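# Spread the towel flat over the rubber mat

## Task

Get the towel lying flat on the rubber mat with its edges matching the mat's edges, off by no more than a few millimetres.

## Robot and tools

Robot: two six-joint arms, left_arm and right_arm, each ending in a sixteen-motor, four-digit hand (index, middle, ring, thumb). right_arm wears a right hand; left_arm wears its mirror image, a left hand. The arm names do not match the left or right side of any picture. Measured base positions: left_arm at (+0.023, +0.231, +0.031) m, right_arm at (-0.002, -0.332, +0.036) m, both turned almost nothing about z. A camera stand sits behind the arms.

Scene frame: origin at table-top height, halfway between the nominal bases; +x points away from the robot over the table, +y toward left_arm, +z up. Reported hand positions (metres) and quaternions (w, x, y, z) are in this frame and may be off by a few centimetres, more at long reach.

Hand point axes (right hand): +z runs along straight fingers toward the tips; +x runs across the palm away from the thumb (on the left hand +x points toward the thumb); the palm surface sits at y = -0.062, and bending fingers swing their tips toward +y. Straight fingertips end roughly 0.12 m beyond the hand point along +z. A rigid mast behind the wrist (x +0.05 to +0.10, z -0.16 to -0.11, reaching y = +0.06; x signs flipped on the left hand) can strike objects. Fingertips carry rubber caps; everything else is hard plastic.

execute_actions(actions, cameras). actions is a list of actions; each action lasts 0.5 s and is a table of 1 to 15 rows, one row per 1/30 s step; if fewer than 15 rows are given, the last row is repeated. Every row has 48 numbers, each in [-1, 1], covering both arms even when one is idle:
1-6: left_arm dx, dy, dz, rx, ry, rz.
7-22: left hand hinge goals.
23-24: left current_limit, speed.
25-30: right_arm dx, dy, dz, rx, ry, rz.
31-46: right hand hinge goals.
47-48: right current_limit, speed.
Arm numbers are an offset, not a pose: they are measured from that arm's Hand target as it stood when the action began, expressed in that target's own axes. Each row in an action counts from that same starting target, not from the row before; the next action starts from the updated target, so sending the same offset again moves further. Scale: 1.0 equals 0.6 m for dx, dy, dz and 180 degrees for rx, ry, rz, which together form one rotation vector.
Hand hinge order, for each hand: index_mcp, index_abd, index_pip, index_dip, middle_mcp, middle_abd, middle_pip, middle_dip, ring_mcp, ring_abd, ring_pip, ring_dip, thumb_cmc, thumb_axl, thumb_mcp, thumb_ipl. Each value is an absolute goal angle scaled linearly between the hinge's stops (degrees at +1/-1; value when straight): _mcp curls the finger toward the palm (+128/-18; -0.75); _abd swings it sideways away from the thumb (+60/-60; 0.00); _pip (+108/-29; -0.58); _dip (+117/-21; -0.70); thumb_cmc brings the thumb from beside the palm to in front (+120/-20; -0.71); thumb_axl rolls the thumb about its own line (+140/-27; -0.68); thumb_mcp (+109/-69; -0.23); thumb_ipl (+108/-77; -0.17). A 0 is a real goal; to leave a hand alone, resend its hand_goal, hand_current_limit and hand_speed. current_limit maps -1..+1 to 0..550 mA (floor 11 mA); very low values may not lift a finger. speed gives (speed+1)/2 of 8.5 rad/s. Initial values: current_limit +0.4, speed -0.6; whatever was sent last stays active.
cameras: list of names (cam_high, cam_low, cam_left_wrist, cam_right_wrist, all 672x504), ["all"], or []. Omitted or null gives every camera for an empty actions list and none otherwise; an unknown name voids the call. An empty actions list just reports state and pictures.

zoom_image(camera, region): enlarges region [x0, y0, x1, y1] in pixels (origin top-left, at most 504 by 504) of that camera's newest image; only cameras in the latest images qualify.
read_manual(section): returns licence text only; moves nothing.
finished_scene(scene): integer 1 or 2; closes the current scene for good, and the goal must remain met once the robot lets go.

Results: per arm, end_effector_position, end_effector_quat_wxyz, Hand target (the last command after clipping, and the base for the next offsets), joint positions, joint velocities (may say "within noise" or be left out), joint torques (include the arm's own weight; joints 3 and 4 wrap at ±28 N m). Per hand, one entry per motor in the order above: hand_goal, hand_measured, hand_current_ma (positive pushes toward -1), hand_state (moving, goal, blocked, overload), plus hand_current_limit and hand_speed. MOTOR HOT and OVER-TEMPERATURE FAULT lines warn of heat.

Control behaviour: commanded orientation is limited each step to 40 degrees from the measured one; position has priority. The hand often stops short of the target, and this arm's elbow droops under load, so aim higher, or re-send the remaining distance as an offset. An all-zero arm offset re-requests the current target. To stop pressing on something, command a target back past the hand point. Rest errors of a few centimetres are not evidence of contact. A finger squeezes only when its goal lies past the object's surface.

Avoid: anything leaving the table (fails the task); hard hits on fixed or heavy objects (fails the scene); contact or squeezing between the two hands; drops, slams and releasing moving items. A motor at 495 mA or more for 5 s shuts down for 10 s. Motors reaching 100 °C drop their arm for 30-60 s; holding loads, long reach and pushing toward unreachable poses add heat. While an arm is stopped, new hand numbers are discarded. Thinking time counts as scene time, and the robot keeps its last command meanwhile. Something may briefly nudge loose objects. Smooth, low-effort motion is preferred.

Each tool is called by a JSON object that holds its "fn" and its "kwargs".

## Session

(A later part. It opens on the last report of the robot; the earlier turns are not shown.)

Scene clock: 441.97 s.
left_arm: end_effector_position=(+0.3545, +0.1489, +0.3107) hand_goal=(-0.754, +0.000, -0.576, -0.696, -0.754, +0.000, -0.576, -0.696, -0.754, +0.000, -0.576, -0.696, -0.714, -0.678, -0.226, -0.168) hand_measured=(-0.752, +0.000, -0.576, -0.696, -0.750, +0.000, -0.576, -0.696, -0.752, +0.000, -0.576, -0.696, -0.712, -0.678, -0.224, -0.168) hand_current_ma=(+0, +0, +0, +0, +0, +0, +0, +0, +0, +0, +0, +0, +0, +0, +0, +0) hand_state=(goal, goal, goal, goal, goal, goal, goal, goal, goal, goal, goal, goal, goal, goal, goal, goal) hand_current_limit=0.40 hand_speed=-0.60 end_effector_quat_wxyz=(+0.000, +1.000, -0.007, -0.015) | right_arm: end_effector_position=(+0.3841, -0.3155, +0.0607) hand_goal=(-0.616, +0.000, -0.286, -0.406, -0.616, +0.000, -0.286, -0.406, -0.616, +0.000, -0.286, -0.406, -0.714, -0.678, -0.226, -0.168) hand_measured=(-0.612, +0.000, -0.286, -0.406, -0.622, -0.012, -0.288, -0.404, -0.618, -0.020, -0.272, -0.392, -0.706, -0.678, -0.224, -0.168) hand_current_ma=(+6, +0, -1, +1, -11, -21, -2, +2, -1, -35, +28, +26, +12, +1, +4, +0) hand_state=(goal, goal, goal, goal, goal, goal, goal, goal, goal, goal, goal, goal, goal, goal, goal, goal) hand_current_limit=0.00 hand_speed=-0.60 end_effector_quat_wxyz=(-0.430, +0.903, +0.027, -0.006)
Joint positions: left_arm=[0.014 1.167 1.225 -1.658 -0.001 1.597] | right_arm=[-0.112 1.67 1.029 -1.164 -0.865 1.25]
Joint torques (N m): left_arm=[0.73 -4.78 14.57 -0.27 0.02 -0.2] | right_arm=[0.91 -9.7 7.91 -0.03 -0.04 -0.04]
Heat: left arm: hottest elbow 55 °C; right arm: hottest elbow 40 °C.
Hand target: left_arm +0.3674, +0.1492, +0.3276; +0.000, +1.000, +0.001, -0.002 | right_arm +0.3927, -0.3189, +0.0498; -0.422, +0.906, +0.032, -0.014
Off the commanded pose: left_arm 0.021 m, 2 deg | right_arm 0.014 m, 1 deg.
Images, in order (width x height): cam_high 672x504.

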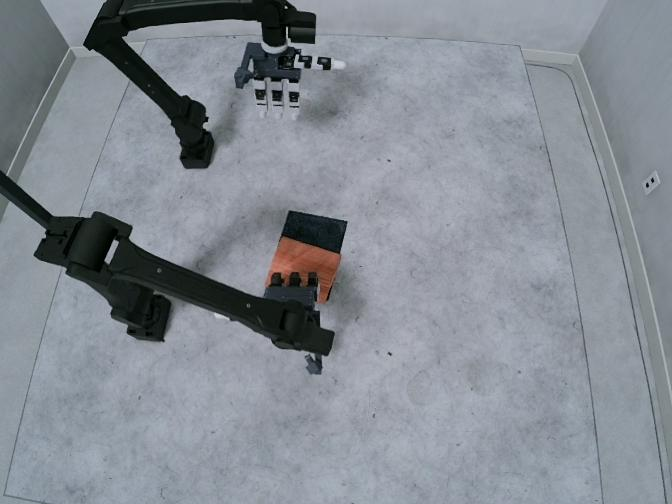

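{"fn": "execute_actions", "kwargs": {"actions": [[[0,0,0,0,0,0,-0.754,0,-0.576,-0.696,-0.754,0,-0.576,-0.696,-0.754,0,-0.576,-0.696,-0.714,-0.678,-0.226,-0.168,0.4,-0.6,0,-0.0715,-0.06,0,0,0,-0.616,0,-0.285,-0.406,-0.616,0,-0.285,-0.406,-0.616,0,-0.285,-0.406,-0.714,-0.678,-0.226,-0.168,0,-0.6]],[[0,0,0,0,0,0,-0.754,0,-0.576,-0.696,-0.754,0,-0.576,-0.696,-0.754,0,-0.576,-0.696,-0.714,-0.678,-0.226,-0.168,0.4,-0.6,0,0.107,-0.15,0,0,0,-0.616,0,-0.285,-0.406,-0.616,0,-0.285,-0.406,-0.616,0,-0.285,-0.406,-0.714,-0.678,-0.226,-0.168,0,-0.6]]], "cameras": ["cam_high","cam_right_wrist"]}}

{"fn": "zoom_image", "kwargs": {"camera": "cam_high", "region": [250, 195, 370, 315]}}

{"fn": "zoom_image", "kwargs": {"camera": "cam_right_wrist", "region": [180, 0, 430, 130]}}

Scene clock: 453.03 s.
left_arm: end_effector_position=(+0.3545, +0.1489, +0.3107) hand_goal=(-0.754, +0.000, -0.576, -0.696, -0.754, +0.000, -0.576, -0.696, -0.754, +0.000, -0.576, -0.696, -0.714, -0.678, -0.226, -0.168) hand_measured=(-0.752, +0.000, -0.576, -0.696, -0.750, +0.000, -0.576, -0.696, -0.752, +0.000, -0.576, -0.696, -0.712, -0.678, -0.224, -0.168) hand_current_ma=(+0, +0, +0, +0, +0, +0, +0, +0, +0, +0, +0, +0, +0, +0, +0, +0) hand_state=(goal, goal, goal, goal, goal, goal, goal, goal, goal, goal, goal, goal, goal, goal, goal, goal) hand_current_limit=0.40 hand_speed=-0.60 end_effector_quat_wxyz=(+0.000, +1.000, -0.007, -0.015) | right_arm: end_effector_position=(+0.3828, -0.4264, +0.1052) hand_goal=(-0.616, +0.000, -0.286, -0.406, -0.616, +0.000, -0.286, -0.406, -0.616, +0.000, -0.286, -0.406, -0.714, -0.678, -0.226, -0.168) hand_measured=(-0.610, +0.000, -0.286, -0.406, -0.610, -0.002, -0.288, -0.404, -0.610, -0.002, -0.282, -0.404, -0.706, -0.678, -0.224, -0.168) hand_current_ma=(+8, +0, -1, +1, +9, -2, -1, +1, +9, -2, +5, +3, +13, +1, +4, +0) hand_state=(goal, goal, goal, goal, goal, goal, goal, goal, goal, goal, goal, goal, goal, goal, goal, goal) hand_current_limit=0.00 hand_speed=-0.60 end_effector_quat_wxyz=(-0.426, +0.904, +0.016, -0.024)
Joint positions: left_arm=[0.014 1.167 1.225 -1.658 -0.001 1.597] | right_arm=[-0.352 1.737 1.235 -1.567 -0.76 0.94]
Joint torques (N m): left_arm=[0.62 -4.84 14.61 -0.24 0.02 -0.2] | right_arm=[1.44 -14.33 9.63 -1.2 -0.77 0.04]
Heat: left arm: hottest elbow 55 °C; right arm: hottest elbow 41 °C.
Hand target: left_arm +0.3674, +0.1492, +0.3276; +0.000, +1.000, +0.001, -0.002 | right_arm +0.4002, -0.4288, +0.1146; -0.422, +0.906, +0.032, -0.014
Off the commanded pose: left_arm 0.021 m, 2 deg | right_arm 0.020 m, 2 deg.
camera_calibration:
cam_right_wrist: T_world_to_cam=[[-0.768621, -0.472496, -0.431241, 0.164237], [-0.303585, -0.323955, 0.896041, -0.183804], [-0.563079, 0.819634, 0.105556, 0.676887], [0, 0, 0, 1]] pos_world=[0.451576, -0.536743, 0.164072]
Images, in order (width x height): cam_high 672x504, cam_right_wrist 672x504.

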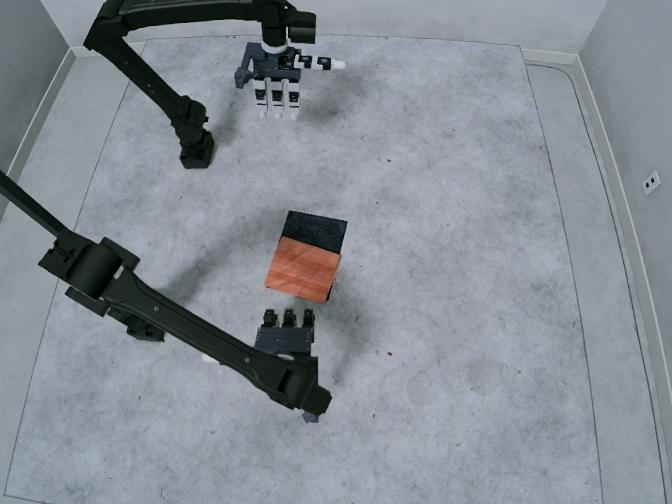

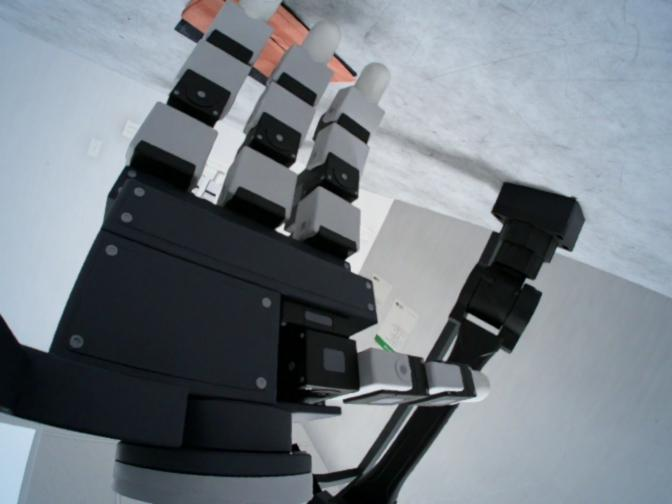

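Scaled by 4.200.

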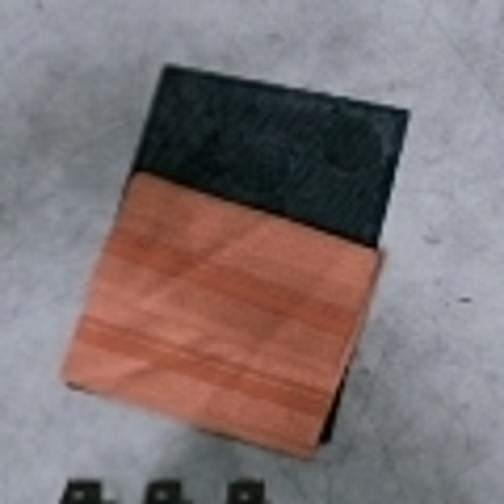

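Scaled by 2.016 from the camera's 672x504 image, which has a finer 960x720 frame.

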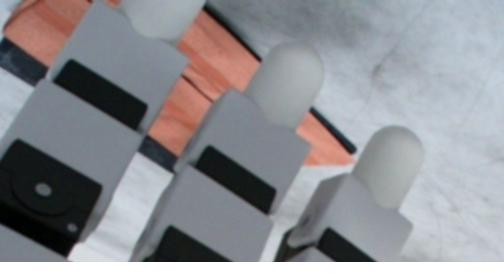

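{"fn": "execute_actions", "kwargs": {"actions": [[[0,0,0,0,0,0,-0.754,0,-0.576,-0.696,-0.754,0,-0.576,-0.696,-0.754,0,-0.576,-0.696,-0.714,-0.678,-0.226,-0.168,0.4,-0.6,-0.0179,-0.0409,0.094,0,0.0164,0.01375,-0.616,0,-0.285,-0.406,-0.616,0,-0.285,-0.406,-0.616,0,-0.285,-0.406,-0.714,-0.678,-0.226,-0.168,0,-0.6]],[[0,0,0,0,0,0,-0.754,0,-0.576,-0.696,-0.754,0,-0.576,-0.696,-0.754,0,-0.576,-0.696,-0.714,-0.678,-0.226,-0.168,0.4,-0.6,-0.0244,-0.0409,0.094,0,0.0164,0.01375,-0.616,0,-0.285,-0.406,-0.616,0,-0.285,-0.406,-0.616,0,-0.285,-0.406,-0.714,-0.678,-0.226,-0.168,0,-0.6]],[[0,0,0,0,0,0,-0.754,0,-0.576,-0.696,-0.754,0,-0.576,-0.696,-0.754,0,-0.576,-0.696,-0.714,-0.678,-0.226,-0.168,0.4,-0.6,0,0.0575,0.0482,0,0,0,-0.616,0,-0.285,-0.406,-0.616,0,-0.285,-0.406,-0.616,0,-0.285,-0.406,-0.714,-0.678,-0.226,-0.168,0,-0.6]]], "cameras": ["cam_high"]}}

{"fn": "zoom_image", "kwargs": {"camera": "cam_high", "region": [250, 195, 370, 315]}}

Scene clock: 477.63 s.
left_arm: end_effector_position=(+0.3545, +0.1489, +0.3107) hand_goal=(-0.754, +0.000, -0.576, -0.696, -0.754, +0.000, -0.576, -0.696, -0.754, +0.000, -0.576, -0.696, -0.714, -0.678, -0.226, -0.168) hand_measured=(-0.752, +0.000, -0.576, -0.696, -0.750, +0.000, -0.576, -0.696, -0.752, +0.000, -0.576, -0.696, -0.712, -0.678, -0.224, -0.168) hand_current_ma=(+0, +0, +0, +0, +0, +0, +0, +0, +0, +0, +0, +0, +0, +0, +0, +0) hand_state=(goal, goal, goal, goal, goal, goal, goal, goal, goal, goal, goal, goal, goal, goal, goal, goal) hand_current_limit=0.40 hand_speed=-0.60 end_effector_quat_wxyz=(+0.000, +1.000, -0.007, -0.015) | right_arm: end_effector_position=(+0.3780, -0.3119, +0.0592) hand_goal=(-0.616, +0.000, -0.286, -0.406, -0.616, +0.000, -0.286, -0.406, -0.616, +0.000, -0.286, -0.406, -0.714, -0.678, -0.226, -0.168) hand_measured=(-0.610, -0.012, -0.276, -0.396, -0.618, -0.014, -0.278, -0.394, -0.618, -0.014, -0.284, -0.404, -0.706, -0.678, -0.224, -0.168) hand_current_ma=(+10, -20, +20, +19, -2, -24, +12, +23, -2, -23, +3, +3, +14, +1, +5, +0) hand_state=(goal, goal, goal, goal, goal, goal, goal, goal, goal, goal, goal, goal, goal, goal, goal, goal) hand_current_limit=0.00 hand_speed=-0.60 end_effector_quat_wxyz=(-0.430, +0.902, -0.031, +0.029)
Joint positions: left_arm=[0.014 1.167 1.225 -1.658 -0.001 1.597] | right_arm=[-0.118 1.599 0.937 -0.979 -0.89 1.448]
Joint torques (N m): left_arm=[0.62 -4.66 14.58 -0.23 0 -0.2] | right_arm=[1.2 -8.88 4.26 1.59 -0.02 -0.03]
Heat: left arm: hottest elbow 56 °C; right arm: hottest elbow 42 °C.
Hand target: left_arm +0.3674, +0.1492, +0.3276; +0.000, +1.000, +0.001, -0.002 | right_arm +0.3707, -0.3119, +0.0344; -0.422, +0.906, -0.029, +0.014
Off the commanded pose: left_arm 0.021 m, 2 deg | right_arm 0.026 m, 2 deg.
Images, in order (width x height): cam_high 672x504.

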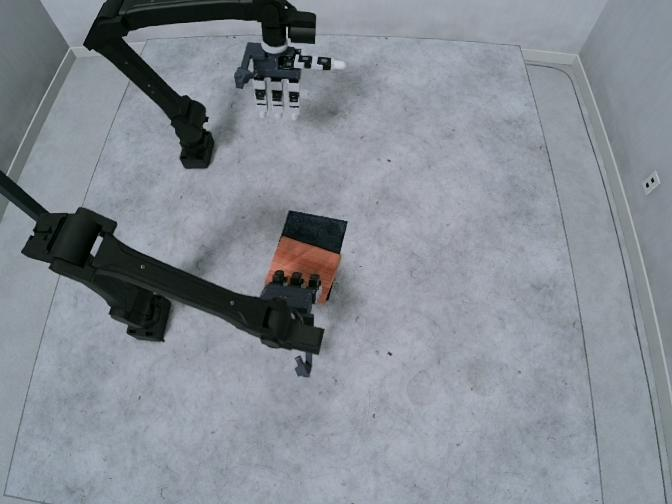

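Scaled by 4.200.

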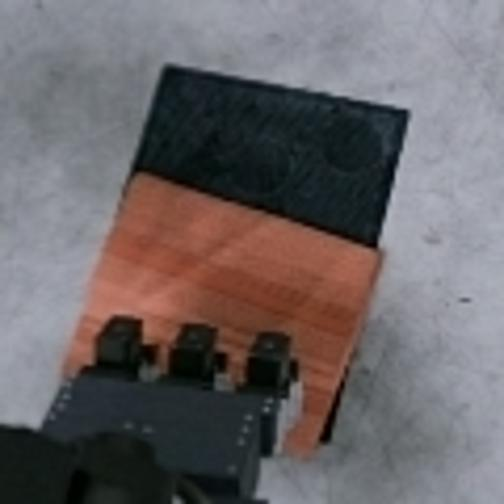

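{"fn": "execute_actions", "kwargs": {"actions": [[[0,0,0,0,0,0,-0.754,0,-0.576,-0.696,-0.754,0,-0.576,-0.696,-0.754,0,-0.576,-0.696,-0.714,-0.678,-0.226,-0.168,0.4,-0.6,0.0185,0.0013,-0.0015,0,-0.019,-0.016,-0.616,0,-0.285,-0.406,-0.616,0,-0.285,-0.406,-0.616,0,-0.285,-0.406,-0.714,-0.678,-0.226,-0.168,0,-0.6]],[[0,0,0,0,0,0,-0.754,0,-0.576,-0.696,-0.754,0,-0.576,-0.696,-0.754,0,-0.576,-0.696,-0.714,-0.678,-0.226,-0.168,0.4,-0.6,0.0185,0.0013,-0.0015,0,-0.019,-0.016,-0.616,0,-0.285,-0.406,-0.616,0,-0.285,-0.406,-0.616,0,-0.285,-0.406,-0.714,-0.678,-0.226,-0.168,0,-0.6]]], "cameras": ["cam_high","cam_right_wrist"]}}

{"fn": "zoom_image", "kwargs": {"camera": "cam_high", "region": [250, 195, 370, 315]}}

{"fn": "zoom_image", "kwargs": {"camera": "cam_right_wrist", "region": [180, 0, 430, 130]}}

Scene clock: 486.03 s.
left_arm: end_effector_position=(+0.3545, +0.1489, +0.3107) hand_goal=(-0.754, +0.000, -0.576, -0.696, -0.754, +0.000, -0.576, -0.696, -0.754, +0.000, -0.576, -0.696, -0.714, -0.678, -0.226, -0.168) hand_measured=(-0.752, +0.000, -0.576, -0.696, -0.750, +0.000, -0.576, -0.696, -0.752, +0.000, -0.576, -0.696, -0.712, -0.678, -0.224, -0.168) hand_current_ma=(+0, +0, +0, +0, +0, +0, +0, +0, +0, +0, +0, +0, +0, +0, +0, +0) hand_state=(goal, goal, goal, goal, goal, goal, goal, goal, goal, goal, goal, goal, goal, goal, goal, goal) hand_current_limit=0.40 hand_speed=-0.60 end_effector_quat_wxyz=(+0.000, +1.000, -0.007, -0.015) | right_arm: end_effector_position=(+0.3899, -0.3175, +0.0579) hand_goal=(-0.616, +0.000, -0.286, -0.406, -0.616, +0.000, -0.286, -0.406, -0.616, +0.000, -0.286, -0.406, -0.714, -0.678, -0.226, -0.168) hand_measured=(-0.612, -0.004, -0.286, -0.404, -0.628, -0.024, -0.280, -0.390, -0.618, -0.028, -0.268, -0.388, -0.706, -0.678, -0.224, -0.168) hand_current_ma=(+4, -4, +0, +3, -27, -46, +9, +30, -3, -55, +40, +38, +14, +1, +5, +0) hand_state=(goal, goal, goal, goal, goal, blocked, goal, goal, goal, blocked, goal, goal, goal, goal, goal, goal) hand_current_limit=0.00 hand_speed=-0.60 end_effector_quat_wxyz=(-0.431, +0.902, +0.031, +0.004)
Joint positions: left_arm=[0.014 1.167 1.225 -1.658 -0.001 1.597] | right_arm=[-0.118 1.678 1.031 -1.147 -0.872 1.24]
Joint torques (N m): left_arm=[0.73 -4.78 14.63 -0.29 -0.01 -0.19] | right_arm=[2.26 -8 6.97 0.36 0.38 -0.02]
Heat: left arm: hottest elbow 56 °C; right arm: hottest elbow 41 °C.
Hand target: left_arm +0.3674, +0.1492, +0.3276; +0.000, +1.000, +0.001, -0.002 | right_arm +0.3928, -0.3149, +0.0344; -0.422, +0.906, +0.042, -0.019
Off the commanded pose: left_arm 0.021 m, 2 deg | right_arm 0.024 m, 3 deg.
camera_calibration:
cam_right_wrist: T_world_to_cam=[[-0.738986, -0.467679, -0.484949, 0.193817], [-0.357452, -0.33797, 0.870634, -0.085979], [-0.571076, 0.816733, 0.0825828, 0.600232], [0, 0, 0, 1]] pos_world=[0.455273, -0.428644, 0.119279]
Images, in order (width x height): cam_high 672x504, cam_right_wrist 672x504.

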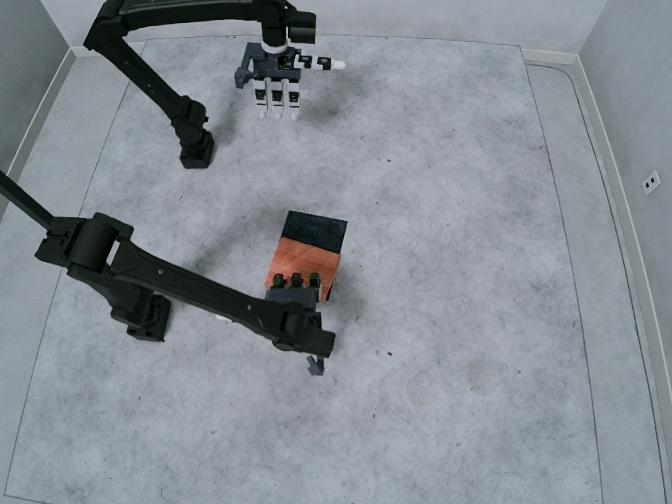

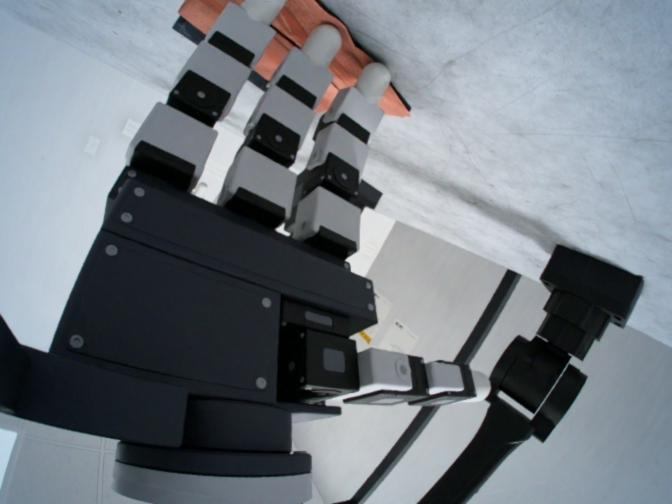

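Scaled by 4.200.

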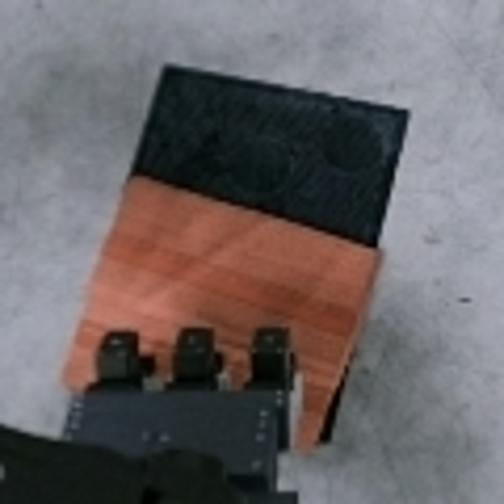

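Scaled by 2.016 from the camera's 672x504 image, which has a finer 960x720 frame.

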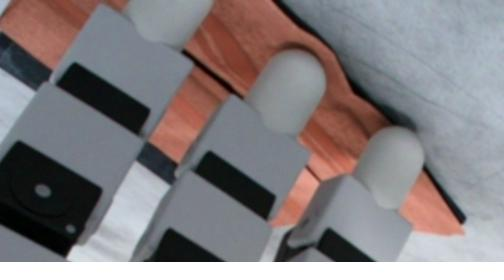

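{"fn": "execute_actions", "kwargs": {"actions": [[[0,0,0,0,0,0,-0.754,0,-0.576,-0.696,-0.754,0,-0.576,-0.696,-0.754,0,-0.576,-0.696,-0.714,-0.678,-0.226,-0.168,0.4,-0.6,0,-0.0815,-0.07,0,0,0,-0.616,0,-0.285,-0.406,-0.616,0,-0.285,-0.406,-0.616,0,-0.285,-0.406,-0.714,-0.678,-0.226,-0.168,0,-0.6]],[[0,0,0,0,0,0,-0.754,0,-0.576,-0.696,-0.754,0,-0.576,-0.696,-0.754,0,-0.576,-0.696,-0.714,-0.678,-0.226,-0.168,0.4,-0.6,0,0.1,-0.15,0,0,0,-0.616,0,-0.285,-0.406,-0.616,0,-0.285,-0.406,-0.616,0,-0.285,-0.406,-0.714,-0.678,-0.226,-0.168,0,-0.6]]], "cameras": ["cam_high"]}}

{"fn": "zoom_image", "kwargs": {"camera": "cam_high", "region": [250, 195, 370, 315]}}

Scene clock: 492.87 s.
left_arm: end_effector_position=(+0.3545, +0.1489, +0.3107) hand_goal=(-0.754, +0.000, -0.576, -0.696, -0.754, +0.000, -0.576, -0.696, -0.754, +0.000, -0.576, -0.696, -0.714, -0.678, -0.226, -0.168) hand_measured=(-0.752, +0.000, -0.576, -0.696, -0.750, +0.000, -0.576, -0.696, -0.752, +0.000, -0.576, -0.696, -0.712, -0.678, -0.224, -0.168) hand_current_ma=(+0, +0, +0, +0, +0, +0, +0, +0, +0, +0, +0, +0, +0, +0, +0, +0) hand_state=(goal, goal, goal, goal, goal, goal, goal, goal, goal, goal, goal, goal, goal, goal, goal, goal) hand_current_limit=0.40 hand_speed=-0.60 end_effector_quat_wxyz=(+0.000, +1.000, -0.007, -0.015) | right_arm: end_effector_position=(+0.3850, -0.4204, +0.1014) hand_goal=(-0.616, +0.000, -0.286, -0.406, -0.616, +0.000, -0.286, -0.406, -0.616, +0.000, -0.286, -0.406, -0.714, -0.678, -0.226, -0.168) hand_measured=(-0.610, -0.002, -0.286, -0.404, -0.610, -0.002, -0.284, -0.402, -0.610, +0.000, -0.282, -0.404, -0.706, -0.678, -0.224, -0.168) hand_current_ma=(+8, -2, +0, +3, +8, -2, +2, +4, +9, +0, +5, +3, +14, +1, +5, +0) hand_state=(goal, goal, goal, goal, goal, goal, goal, goal, goal, goal, goal, goal, goal, goal, goal, goal) hand_current_limit=0.00 hand_speed=-0.60 end_effector_quat_wxyz=(-0.426, +0.904, +0.026, -0.029)
Joint positions: left_arm=[0.014 1.167 1.225 -1.658 -0.001 1.597] | right_arm=[-0.335 1.745 1.235 -1.564 -0.758 0.934]
Joint torques (N m): left_arm=[0.44 -4.95 14.71 -0.23 0.03 -0.2] | right_arm=[1.44 -14.62 9.57 -1.21 -0.76 0.01]
Heat: left arm: hottest elbow 56 °C; right arm: hottest elbow 41 °C.
Hand target: left_arm +0.3674, +0.1492, +0.3276; +0.000, +1.000, +0.001, -0.002 | right_arm +0.4024, -0.4225, +0.1109; -0.422, +0.906, +0.042, -0.019
Off the commanded pose: left_arm 0.021 m, 2 deg | right_arm 0.020 m, 2 deg.
Images, in order (width x height): cam_high 672x504.

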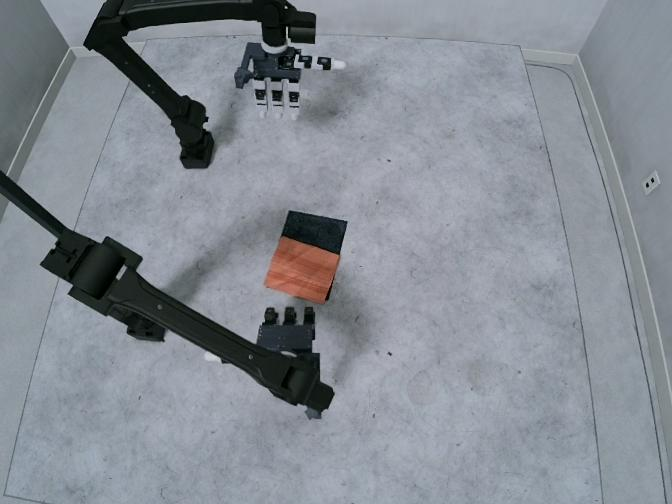

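Scaled by 4.200.

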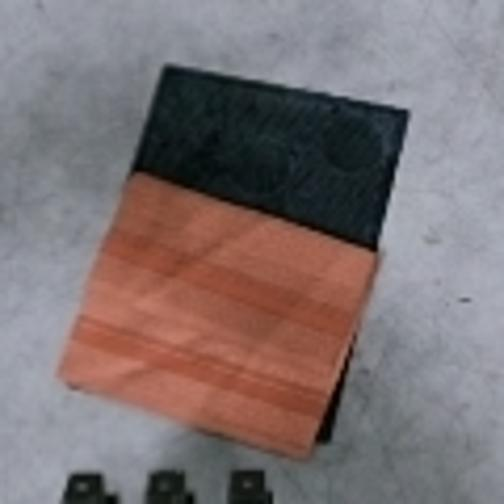

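{"fn": "execute_actions", "kwargs": {"actions": [[[0,0,0,0,0,0,-0.754,0,-0.576,-0.696,-0.754,0,-0.576,-0.696,-0.754,0,-0.576,-0.696,-0.714,-0.678,-0.226,-0.168,0.4,-0.6,0.0054,-0.0646,0.0908,0,0,0,-0.616,0,-0.285,-0.406,-0.616,0,-0.285,-0.406,-0.616,0,-0.285,-0.406,-0.714,-0.678,-0.226,-0.168,0,-0.6]],[[0,0,0,0,0,0,-0.754,0,-0.576,-0.696,-0.754,0,-0.576,-0.696,-0.754,0,-0.576,-0.696,-0.714,-0.678,-0.226,-0.168,0.4,-0.6,0.0054,-0.0646,0.0908,0,0,0,-0.616,0,-0.285,-0.406,-0.616,0,-0.285,-0.406,-0.616,0,-0.285,-0.406,-0.714,-0.678,-0.226,-0.168,0,-0.6]],[[0,0,0,0,0,0,-0.754,0,-0.576,-0.696,-0.754,0,-0.576,-0.696,-0.754,0,-0.576,-0.696,-0.714,-0.678,-0.226,-0.168,0.4,-0.6,0.0054,-0.0646,0.0908,0,0.0391,0.0329,-0.616,0,-0.285,-0.406,-0.616,0,-0.285,-0.406,-0.616,0,-0.285,-0.406,-0.714,-0.678,-0.226,-0.168,0,-0.6]]], "cameras": ["cam_high"]}}

{"fn": "zoom_image", "kwargs": {"camera": "cam_high", "region": [250, 195, 370, 315]}}

Scene clock: 519.37 s.
left_arm: end_effector_position=(+0.3545, +0.1489, +0.3107) hand_goal=(-0.754, +0.000, -0.576, -0.696, -0.754, +0.000, -0.576, -0.696, -0.754, +0.000, -0.576, -0.696, -0.714, -0.678, -0.226, -0.168) hand_measured=(-0.752, +0.000, -0.576, -0.696, -0.750, +0.000, -0.576, -0.696, -0.752, +0.000, -0.576, -0.696, -0.712, -0.678, -0.224, -0.168) hand_current_ma=(+0, +0, +0, +0, +0, +0, +0, +0, +0, +0, +0, +0, +0, +0, +0, +0) hand_state=(goal, goal, goal, goal, goal, goal, goal, goal, goal, goal, goal, goal, goal, goal, goal, goal) hand_current_limit=0.40 hand_speed=-0.60 end_effector_quat_wxyz=(+0.000, +1.000, -0.007, -0.015) | right_arm: end_effector_position=(+0.3953, -0.2238, +0.0918) hand_goal=(-0.616, +0.000, -0.286, -0.406, -0.616, +0.000, -0.286, -0.406, -0.616, +0.000, -0.286, -0.406, -0.714, -0.678, -0.226, -0.168) hand_measured=(-0.610, -0.002, -0.286, -0.404, -0.610, -0.002, -0.284, -0.402, -0.610, +0.000, -0.282, -0.404, -0.706, -0.678, -0.224, -0.168) hand_current_ma=(+9, -2, +0, +3, +9, -2, +2, +4, +10, +0, +5, +3, +14, +1, +5, +0) hand_state=(goal, goal, goal, goal, goal, goal, goal, goal, goal, goal, goal, goal, goal, goal, goal, goal) hand_current_limit=0.00 hand_speed=-0.60 end_effector_quat_wxyz=(-0.425, +0.905, -0.029, +0.008)
Joint positions: left_arm=[0.014 1.167 1.225 -1.658 -0.001 1.597] | right_arm=[0.107 1.56 0.993 -0.864 -0.871 1.766]
Joint torques (N m): left_arm=[0.32 -4.54 14.6 -0.23 0.04 -0.2] | right_arm=[0.97 -14.39 6.3 0.96 -0.89 0.22]
Heat: left arm: hottest elbow 56 °C; right arm: hottest elbow 42 °C.
Hand target: left_arm +0.3674, +0.1492, +0.3276; +0.000, +1.000, +0.001, -0.002 | right_arm +0.3940, -0.2226, +0.0947; -0.422, +0.906, -0.031, +0.015
Off the commanded pose: left_arm 0.021 m, 2 deg | right_arm 0.003 m, 1 deg.
Images, in order (width x height): cam_high 672x504.

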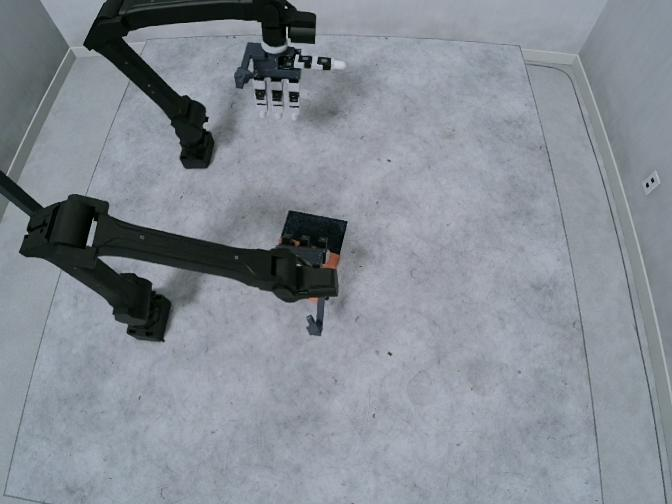

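Scaled by 4.200.

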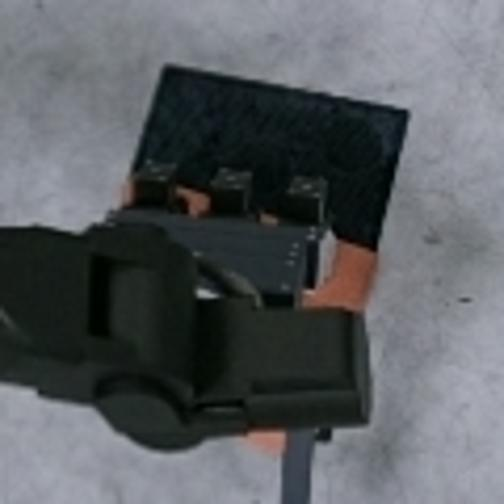

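{"fn": "execute_actions", "kwargs": {"actions": [[[0,0,0,0,0,0,-0.754,0,-0.576,-0.696,-0.754,0,-0.576,-0.696,-0.754,0,-0.576,-0.696,-0.714,-0.678,-0.226,-0.168,0.4,-0.6,0,0.0381,0.032,0,0,0,-0.616,0,-0.285,-0.406,-0.616,0,-0.285,-0.406,-0.616,0,-0.285,-0.406,-0.714,-0.678,-0.226,-0.168,0,-0.6]],[[0,0,0,0,0,0,-0.754,0,-0.576,-0.696,-0.754,0,-0.576,-0.696,-0.754,0,-0.576,-0.696,-0.714,-0.678,-0.226,-0.168,0.4,-0.6,0,0.0381,0.032,0,0,0,-0.616,0,-0.285,-0.406,-0.616,0,-0.285,-0.406,-0.616,0,-0.285,-0.406,-0.714,-0.678,-0.226,-0.168,0,-0.6]]], "cameras": ["cam_high"]}}

{"fn": "zoom_image", "kwargs": {"camera": "cam_high", "region": [250, 195, 370, 315]}}

Scene clock: 529.13 s.
left_arm: end_effector_position=(+0.3545, +0.1489, +0.3107) hand_goal=(-0.754, +0.000, -0.576, -0.696, -0.754, +0.000, -0.576, -0.696, -0.754, +0.000, -0.576, -0.696, -0.714, -0.678, -0.226, -0.168) hand_measured=(-0.752, +0.000, -0.576, -0.696, -0.750, +0.000, -0.576, -0.696, -0.752, +0.000, -0.576, -0.696, -0.712, -0.678, -0.224, -0.168) hand_current_ma=(+0, +0, +0, +0, +0, +0, +0, +0, +0, +0, +0, +0, +0, +0, +0, +0) hand_state=(goal, goal, goal, goal, goal, goal, goal, goal, goal, goal, goal, goal, goal, goal, goal, goal) hand_current_limit=0.40 hand_speed=-0.60 end_effector_quat_wxyz=(+0.000, +1.000, -0.007, -0.015) | right_arm: end_effector_position=(+0.3978, -0.2207, +0.0655) hand_goal=(-0.616, +0.000, -0.286, -0.406, -0.616, +0.000, -0.286, -0.406, -0.616, +0.000, -0.286, -0.406, -0.714, -0.678, -0.226, -0.168) hand_measured=(-0.606, -0.024, -0.268, -0.388, -0.608, -0.020, -0.274, -0.392, -0.610, -0.014, -0.278, -0.400, -0.706, -0.678, -0.224, -0.168) hand_current_ma=(+17, -46, +37, +41, +15, -37, +23, +26, +11, -23, +15, +11, +14, +1, +5, +0) hand_state=(goal, blocked, goal, goal, goal, blocked, goal, goal, goal, goal, goal, goal, goal, goal, goal, goal) hand_current_limit=0.00 hand_speed=-0.60 end_effector_quat_wxyz=(-0.434, +0.900, -0.035, +0.027)
Joint positions: left_arm=[0.014 1.167 1.225 -1.658 -0.001 1.597] | right_arm=[0.106 1.583 0.931 -0.713 -0.882 1.813]
Joint torques (N m): left_arm=[0.73 -4.6 14.54 -0.25 0 -0.2] | right_arm=[1.14 -8.18 5.04 2.18 -0.01 -0.12]
Heat: left arm: hottest elbow 56 °C; right arm: hottest elbow 41 °C.
Hand target: left_arm +0.3674, +0.1492, +0.3276; +0.000, +1.000, +0.001, -0.002 | right_arm +0.3941, -0.2226, +0.0350; -0.422, +0.906, -0.031, +0.015
Off the commanded pose: left_arm 0.021 m, 2 deg | right_arm 0.031 m, 2 deg.
Images, in order (width x height): cam_high 672x504.

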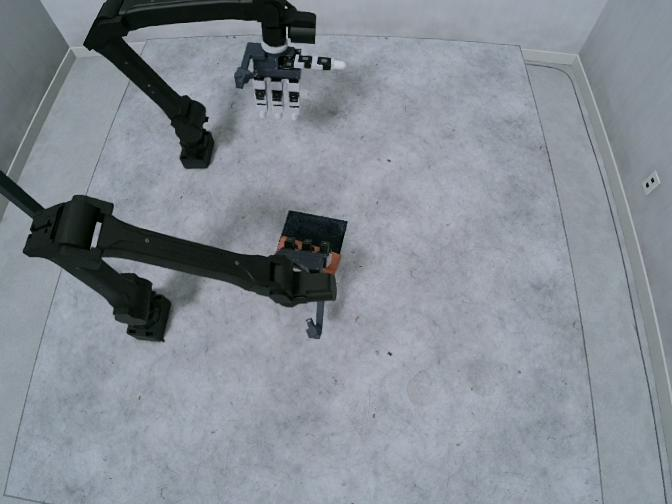

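Scaled by 4.200.

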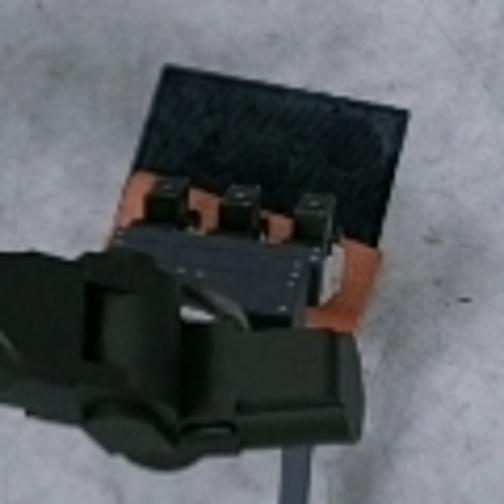

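{"fn": "execute_actions", "kwargs": {"actions": [[[0,0,0,0,0,0,-0.754,0,-0.576,-0.696,-0.754,0,-0.576,-0.696,-0.754,0,-0.576,-0.696,-0.714,-0.678,-0.226,-0.168,0.4,-0.6,0.0098,-0.002,0.0025,0,-0.014,-0.0118,-0.616,0,-0.285,-0.406,-0.616,0,-0.285,-0.406,-0.616,0,-0.285,-0.406,-0.714,-0.678,-0.226,-0.168,0,-0.6]],[[0,0,0,0,0,0,-0.754,0,-0.576,-0.696,-0.754,0,-0.576,-0.696,-0.754,0,-0.576,-0.696,-0.714,-0.678,-0.226,-0.168,0.4,-0.6,0.0098,-0.002,0.0025,0,-0.014,-0.0118,-0.616,0,-0.285,-0.406,-0.616,0,-0.285,-0.406,-0.616,0,-0.285,-0.406,-0.714,-0.678,-0.226,-0.168,0,-0.6]],[[0,0,0,0,0,0,-0.754,0,-0.576,-0.696,-0.754,0,-0.576,-0.696,-0.754,0,-0.576,-0.696,-0.714,-0.678,-0.226,-0.168,0.4,-0.6,0.0098,-0.002,0.0025,0,-0.014,-0.0118,-0.616,0,-0.285,-0.406,-0.616,0,-0.285,-0.406,-0.616,0,-0.285,-0.406,-0.714,-0.678,-0.226,-0.168,0,-0.6]]], "cameras": ["cam_high"]}}

{"fn": "zoom_image", "kwargs": {"camera": "cam_high", "region": [250, 195, 370, 315]}}

Scene clock: 537.03 s.
left_arm: end_effector_position=(+0.3545, +0.1489, +0.3107) hand_goal=(-0.754, +0.000, -0.576, -0.696, -0.754, +0.000, -0.576, -0.696, -0.754, +0.000, -0.576, -0.696, -0.714, -0.678, -0.226, -0.168) hand_measured=(-0.752, +0.000, -0.576, -0.696, -0.750, +0.000, -0.576, -0.696, -0.752, +0.000, -0.576, -0.696, -0.712, -0.678, -0.224, -0.168) hand_current_ma=(+0, +0, +0, +0, +0, +0, +0, +0, +0, +0, +0, +0, +0, +0, +0, +0) hand_state=(goal, goal, goal, goal, goal, goal, goal, goal, goal, goal, goal, goal, goal, goal, goal, goal) hand_current_limit=0.40 hand_speed=-0.60 end_effector_quat_wxyz=(+0.000, +1.000, -0.007, -0.015) | right_arm: end_effector_position=(+0.4087, -0.2219, +0.0645) hand_goal=(-0.616, +0.000, -0.286, -0.406, -0.616, +0.000, -0.286, -0.406, -0.616, +0.000, -0.286, -0.406, -0.714, -0.678, -0.226, -0.168) hand_measured=(-0.620, -0.024, -0.278, -0.390, -0.606, -0.022, -0.268, -0.384, -0.598, -0.016, -0.256, -0.384, -0.706, -0.678, -0.224, -0.168) hand_current_ma=(-6, -46, +13, +34, +20, -42, +40, +47, +42, -29, +73, +49, +14, +1, +5, +0) hand_state=(goal, blocked, goal, goal, goal, blocked, goal, blocked, goal, goal, blocked, blocked, goal, goal, goal, goal) hand_current_limit=0.00 hand_speed=-0.60 end_effector_quat_wxyz=(-0.435, +0.900, +0.030, -0.002)
Joint positions: left_arm=[0.014 1.167 1.225 -1.658 -0.001 1.597] | right_arm=[0.106 1.66 1.032 -0.907 -0.899 1.586]
Joint torques (N m): left_arm=[0.79 -4.66 14.6 -0.27 0.02 -0.2] | right_arm=[2.43 -7.59 7.35 0.88 0.2 -0.23]
Heat: left arm: hottest elbow 56 °C; right arm: hottest elbow 41 °C.
Hand target: left_arm +0.3674, +0.1492, +0.3276; +0.000, +1.000, +0.001, -0.002 | right_arm +0.4118, -0.2171, +0.0350; -0.422, +0.905, +0.047, -0.021
Off the commanded pose: left_arm 0.021 m, 2 deg | right_arm 0.030 m, 3 deg.
Images, in order (width x height): cam_high 672x504.

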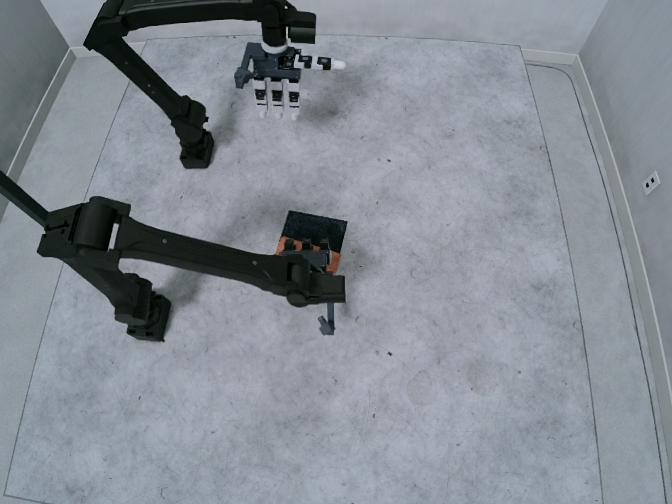

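Scaled by 4.200.

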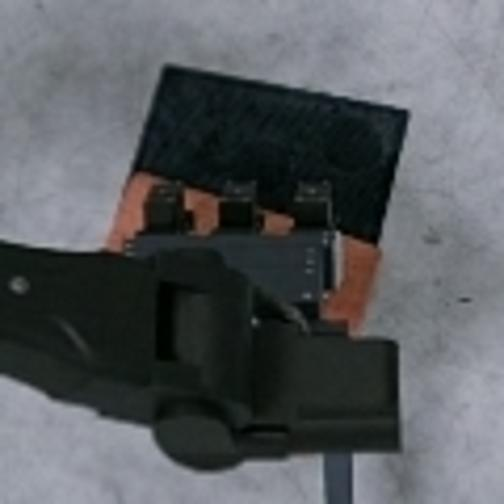

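{"fn": "execute_actions", "kwargs": {"actions": [[[0,0,0,0,0,0,-0.754,0,-0.576,-0.696,-0.754,0,-0.576,-0.696,-0.754,0,-0.576,-0.696,-0.714,-0.678,-0.226,-0.168,0.4,-0.6,0.0098,-0.006,0.0075,0,-0.014,-0.0118,-0.616,0,-0.285,-0.406,-0.616,0,-0.285,-0.406,-0.616,0,-0.285,-0.406,-0.714,-0.678,-0.226,-0.168,0,-0.6]],[[0,0,0,0,0,0,-0.754,0,-0.576,-0.696,-0.754,0,-0.576,-0.696,-0.754,0,-0.576,-0.696,-0.714,-0.678,-0.226,-0.168,0.4,-0.6,0.0098,-0.006,0.0075,0,-0.014,-0.0118,-0.616,0,-0.285,-0.406,-0.616,0,-0.285,-0.406,-0.616,0,-0.285,-0.406,-0.714,-0.678,-0.226,-0.168,0,-0.6]]], "cameras": ["cam_high"]}}

{"fn": "zoom_image", "kwargs": {"camera": "cam_high", "region": [250, 195, 370, 315]}}

Scene clock: 543.33 s.
left_arm: end_effector_position=(+0.3545, +0.1489, +0.3107) hand_goal=(-0.754, +0.000, -0.576, -0.696, -0.754, +0.000, -0.576, -0.696, -0.754, +0.000, -0.576, -0.696, -0.714, -0.678, -0.226, -0.168) hand_measured=(-0.752, +0.000, -0.576, -0.696, -0.750, +0.000, -0.576, -0.696, -0.752, +0.000, -0.576, -0.696, -0.712, -0.678, -0.224, -0.168) hand_current_ma=(+0, +0, +0, +0, +0, +0, +0, +0, +0, +0, +0, +0, +0, +0, +0, +0) hand_state=(goal, goal, goal, goal, goal, goal, goal, goal, goal, goal, goal, goal, goal, goal, goal, goal) hand_current_limit=0.40 hand_speed=-0.60 end_effector_quat_wxyz=(+0.000, +1.000, -0.007, -0.015) | right_arm: end_effector_position=(+0.4190, -0.2178, +0.0657) hand_goal=(-0.616, +0.000, -0.286, -0.406, -0.616, +0.000, -0.286, -0.406, -0.616, +0.000, -0.286, -0.406, -0.714, -0.678, -0.226, -0.168) hand_measured=(-0.618, -0.024, -0.284, -0.398, -0.600, -0.028, -0.266, -0.384, -0.584, -0.030, -0.238, -0.372, -0.706, -0.678, -0.224, -0.168) hand_current_ma=(-1, -46, +3, +14, +33, -54, +46, +49, +86, -64, +132, +85, +14, +1, +5, +0) hand_state=(goal, blocked, goal, goal, goal, blocked, blocked, blocked, blocked, blocked, blocked, blocked, goal, goal, goal, goal) hand_current_limit=0.00 hand_speed=-0.60 end_effector_quat_wxyz=(-0.430, +0.900, +0.073, -0.023)
Joint positions: left_arm=[0.014 1.167 1.225 -1.658 -0.001 1.597] | right_arm=[0.122 1.716 1.113 -1.034 -0.888 1.46]
Joint torques (N m): left_arm=[0.73 -4.72 14.65 -0.21 0.03 -0.18] | right_arm=[3.66 -8.23 7.45 0.83 -0.04 -0.25]
Heat: left arm: hottest elbow 56 °C; right arm: hottest elbow 41 °C.
Hand target: left_arm +0.3674, +0.1492, +0.3276; +0.000, +1.000, +0.001, -0.002 | right_arm +0.4219, -0.2042, +0.0345; -0.420, +0.901, +0.099, -0.045
Off the commanded pose: left_arm 0.021 m, 2 deg | right_arm 0.034 m, 4 deg.
Images, in order (width x height): cam_high 672x504.

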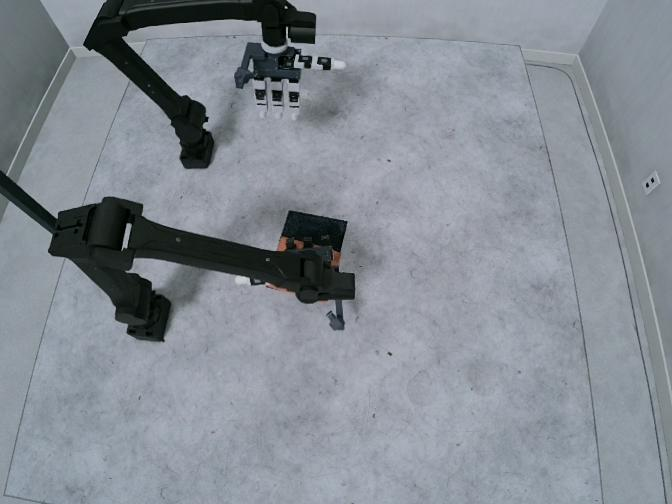

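Scaled by 4.200.

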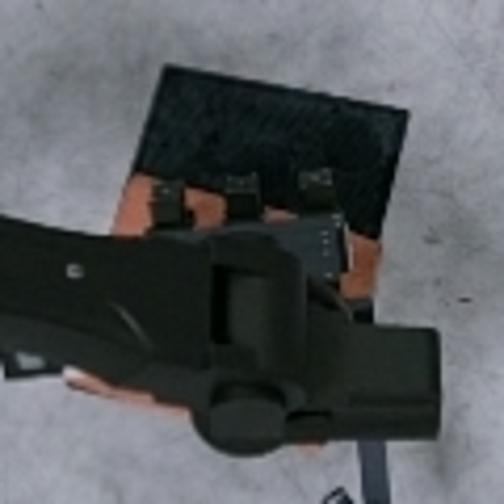

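{"fn": "execute_actions", "kwargs": {"actions": [[[0,0,0,0,0,0,-0.754,0,-0.576,-0.696,-0.754,0,-0.576,-0.696,-0.754,0,-0.576,-0.696,-0.714,-0.678,-0.226,-0.168,0.4,-0.6,0.0098,-0.000,0.000,0,-0.014,-0.0118,-0.616,0,-0.285,-0.406,-0.616,0,-0.285,-0.406,-0.616,0,-0.285,-0.406,-0.714,-0.678,-0.226,-0.168,0,-0.6]],[[0,0,0,0,0,0,-0.754,0,-0.576,-0.696,-0.754,0,-0.576,-0.696,-0.754,0,-0.576,-0.696,-0.714,-0.678,-0.226,-0.168,0.4,-0.6,0.0098,-0.000,0.000,0,-0.014,-0.0118,-0.616,0,-0.285,-0.406,-0.616,0,-0.285,-0.406,-0.616,0,-0.285,-0.406,-0.714,-0.678,-0.226,-0.168,0,-0.6]]], "cameras": ["cam_high","cam_right_wrist"]}}

{"fn": "zoom_image", "kwargs": {"camera": "cam_high", "region": [250, 195, 370, 315]}}

{"fn": "zoom_image", "kwargs": {"camera": "cam_right_wrist", "region": [200, 0, 504, 180]}}

Scene clock: 550.87 s.
left_arm: end_effector_position=(+0.3545, +0.1489, +0.3107) hand_goal=(-0.754, +0.000, -0.576, -0.696, -0.754, +0.000, -0.576, -0.696, -0.754, +0.000, -0.576, -0.696, -0.714, -0.678, -0.226, -0.168) hand_measured=(-0.752, +0.000, -0.576, -0.696, -0.750, +0.000, -0.576, -0.696, -0.752, +0.000, -0.576, -0.696, -0.712, -0.678, -0.224, -0.168) hand_current_ma=(+0, +0, +0, +0, +0, +0, +0, +0, +0, +0, +0, +0, +0, +0, +0, +0) hand_state=(goal, goal, goal, goal, goal, goal, goal, goal, goal, goal, goal, goal, goal, goal, goal, goal) hand_current_limit=0.40 hand_speed=-0.60 end_effector_quat_wxyz=(+0.000, +1.000, -0.007, -0.015) | right_arm: end_effector_position=(+0.4302, -0.2159, +0.0670) hand_goal=(-0.616, +0.000, -0.286, -0.406, -0.616, +0.000, -0.286, -0.406, -0.616, +0.000, -0.286, -0.406, -0.714, -0.678, -0.226, -0.168) hand_measured=(-0.622, -0.014, -0.290, -0.406, -0.600, -0.030, -0.266, -0.384, -0.576, -0.042, -0.226, -0.366, -0.706, -0.678, -0.224, -0.168) hand_current_ma=(-12, -25, -6, -1, +33, -61, +46, +49, +116, -99, +177, +110, +14, +1, +5, +0) hand_state=(goal, goal, goal, goal, goal, blocked, blocked, blocked, blocked, blocked, blocked, blocked, goal, goal, goal, goal) hand_current_limit=0.00 hand_speed=-0.60 end_effector_quat_wxyz=(-0.424, +0.896, +0.125, -0.047)
Joint positions: left_arm=[0.014 1.167 1.225 -1.658 -0.001 1.597] | right_arm=[0.134 1.778 1.204 -1.183 -0.868 1.301]
Joint torques (N m): left_arm=[0.5 -4.66 14.63 -0.23 0.04 -0.18] | right_arm=[3.6 -9.17 7.42 0.66 -0.08 -0.22]
Heat: left arm: hottest elbow 56 °C; right arm: hottest elbow 41 °C.
Hand target: left_arm +0.3674, +0.1492, +0.3276; +0.000, +1.000, +0.001, -0.002 | right_arm +0.4335, -0.2012, +0.0347; -0.416, +0.894, +0.151, -0.069
Off the commanded pose: left_arm 0.021 m, 2 deg | right_arm 0.036 m, 4 deg.
camera_calibration:
cam_right_wrist: T_world_to_cam=[[-0.627071, -0.619798, -0.471839, 0.193722], [-0.27002, -0.395217, 0.878005, -0.0955952], [-0.730665, 0.677978, 0.0804718, 0.578342], [0, 0, 0, 1]] pos_world=[0.518239, -0.309815, 0.128799]
Images, in order (width x height): cam_high 672x504, cam_right_wrist 672x504.

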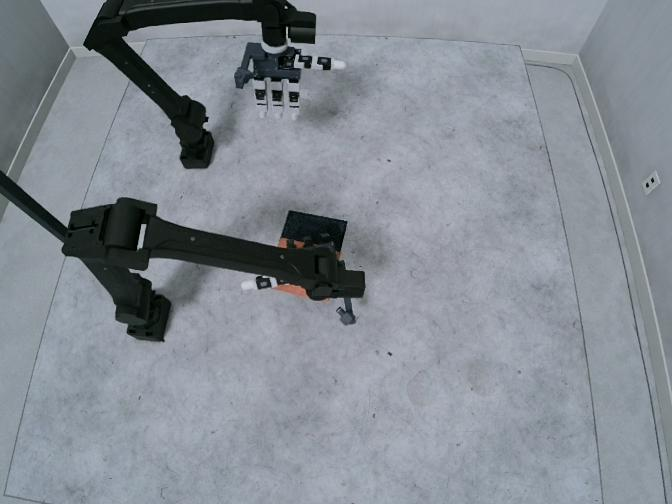

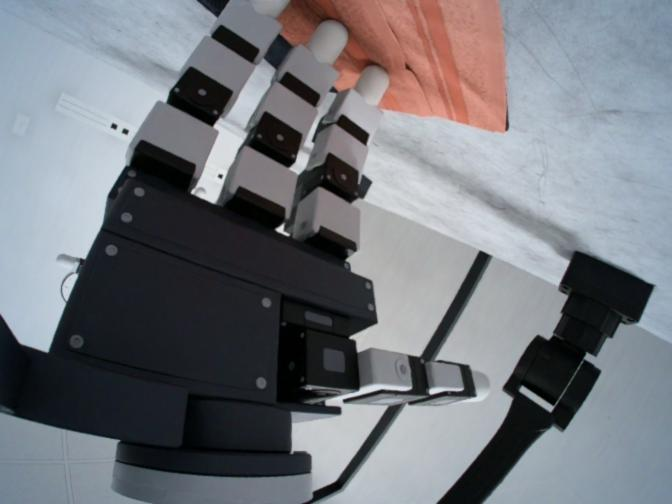

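Scaled by 4.200.

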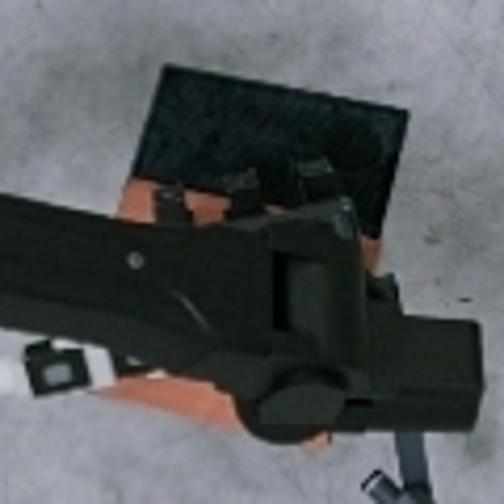

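Scaled by 1.658 from the camera's 672x504 image, which has a finer 960x720 frame.

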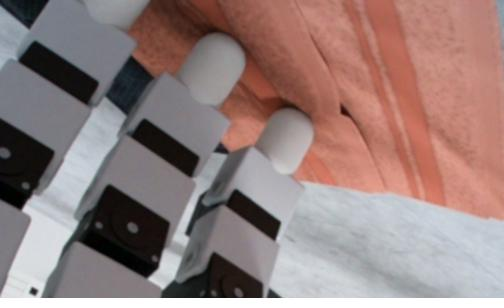

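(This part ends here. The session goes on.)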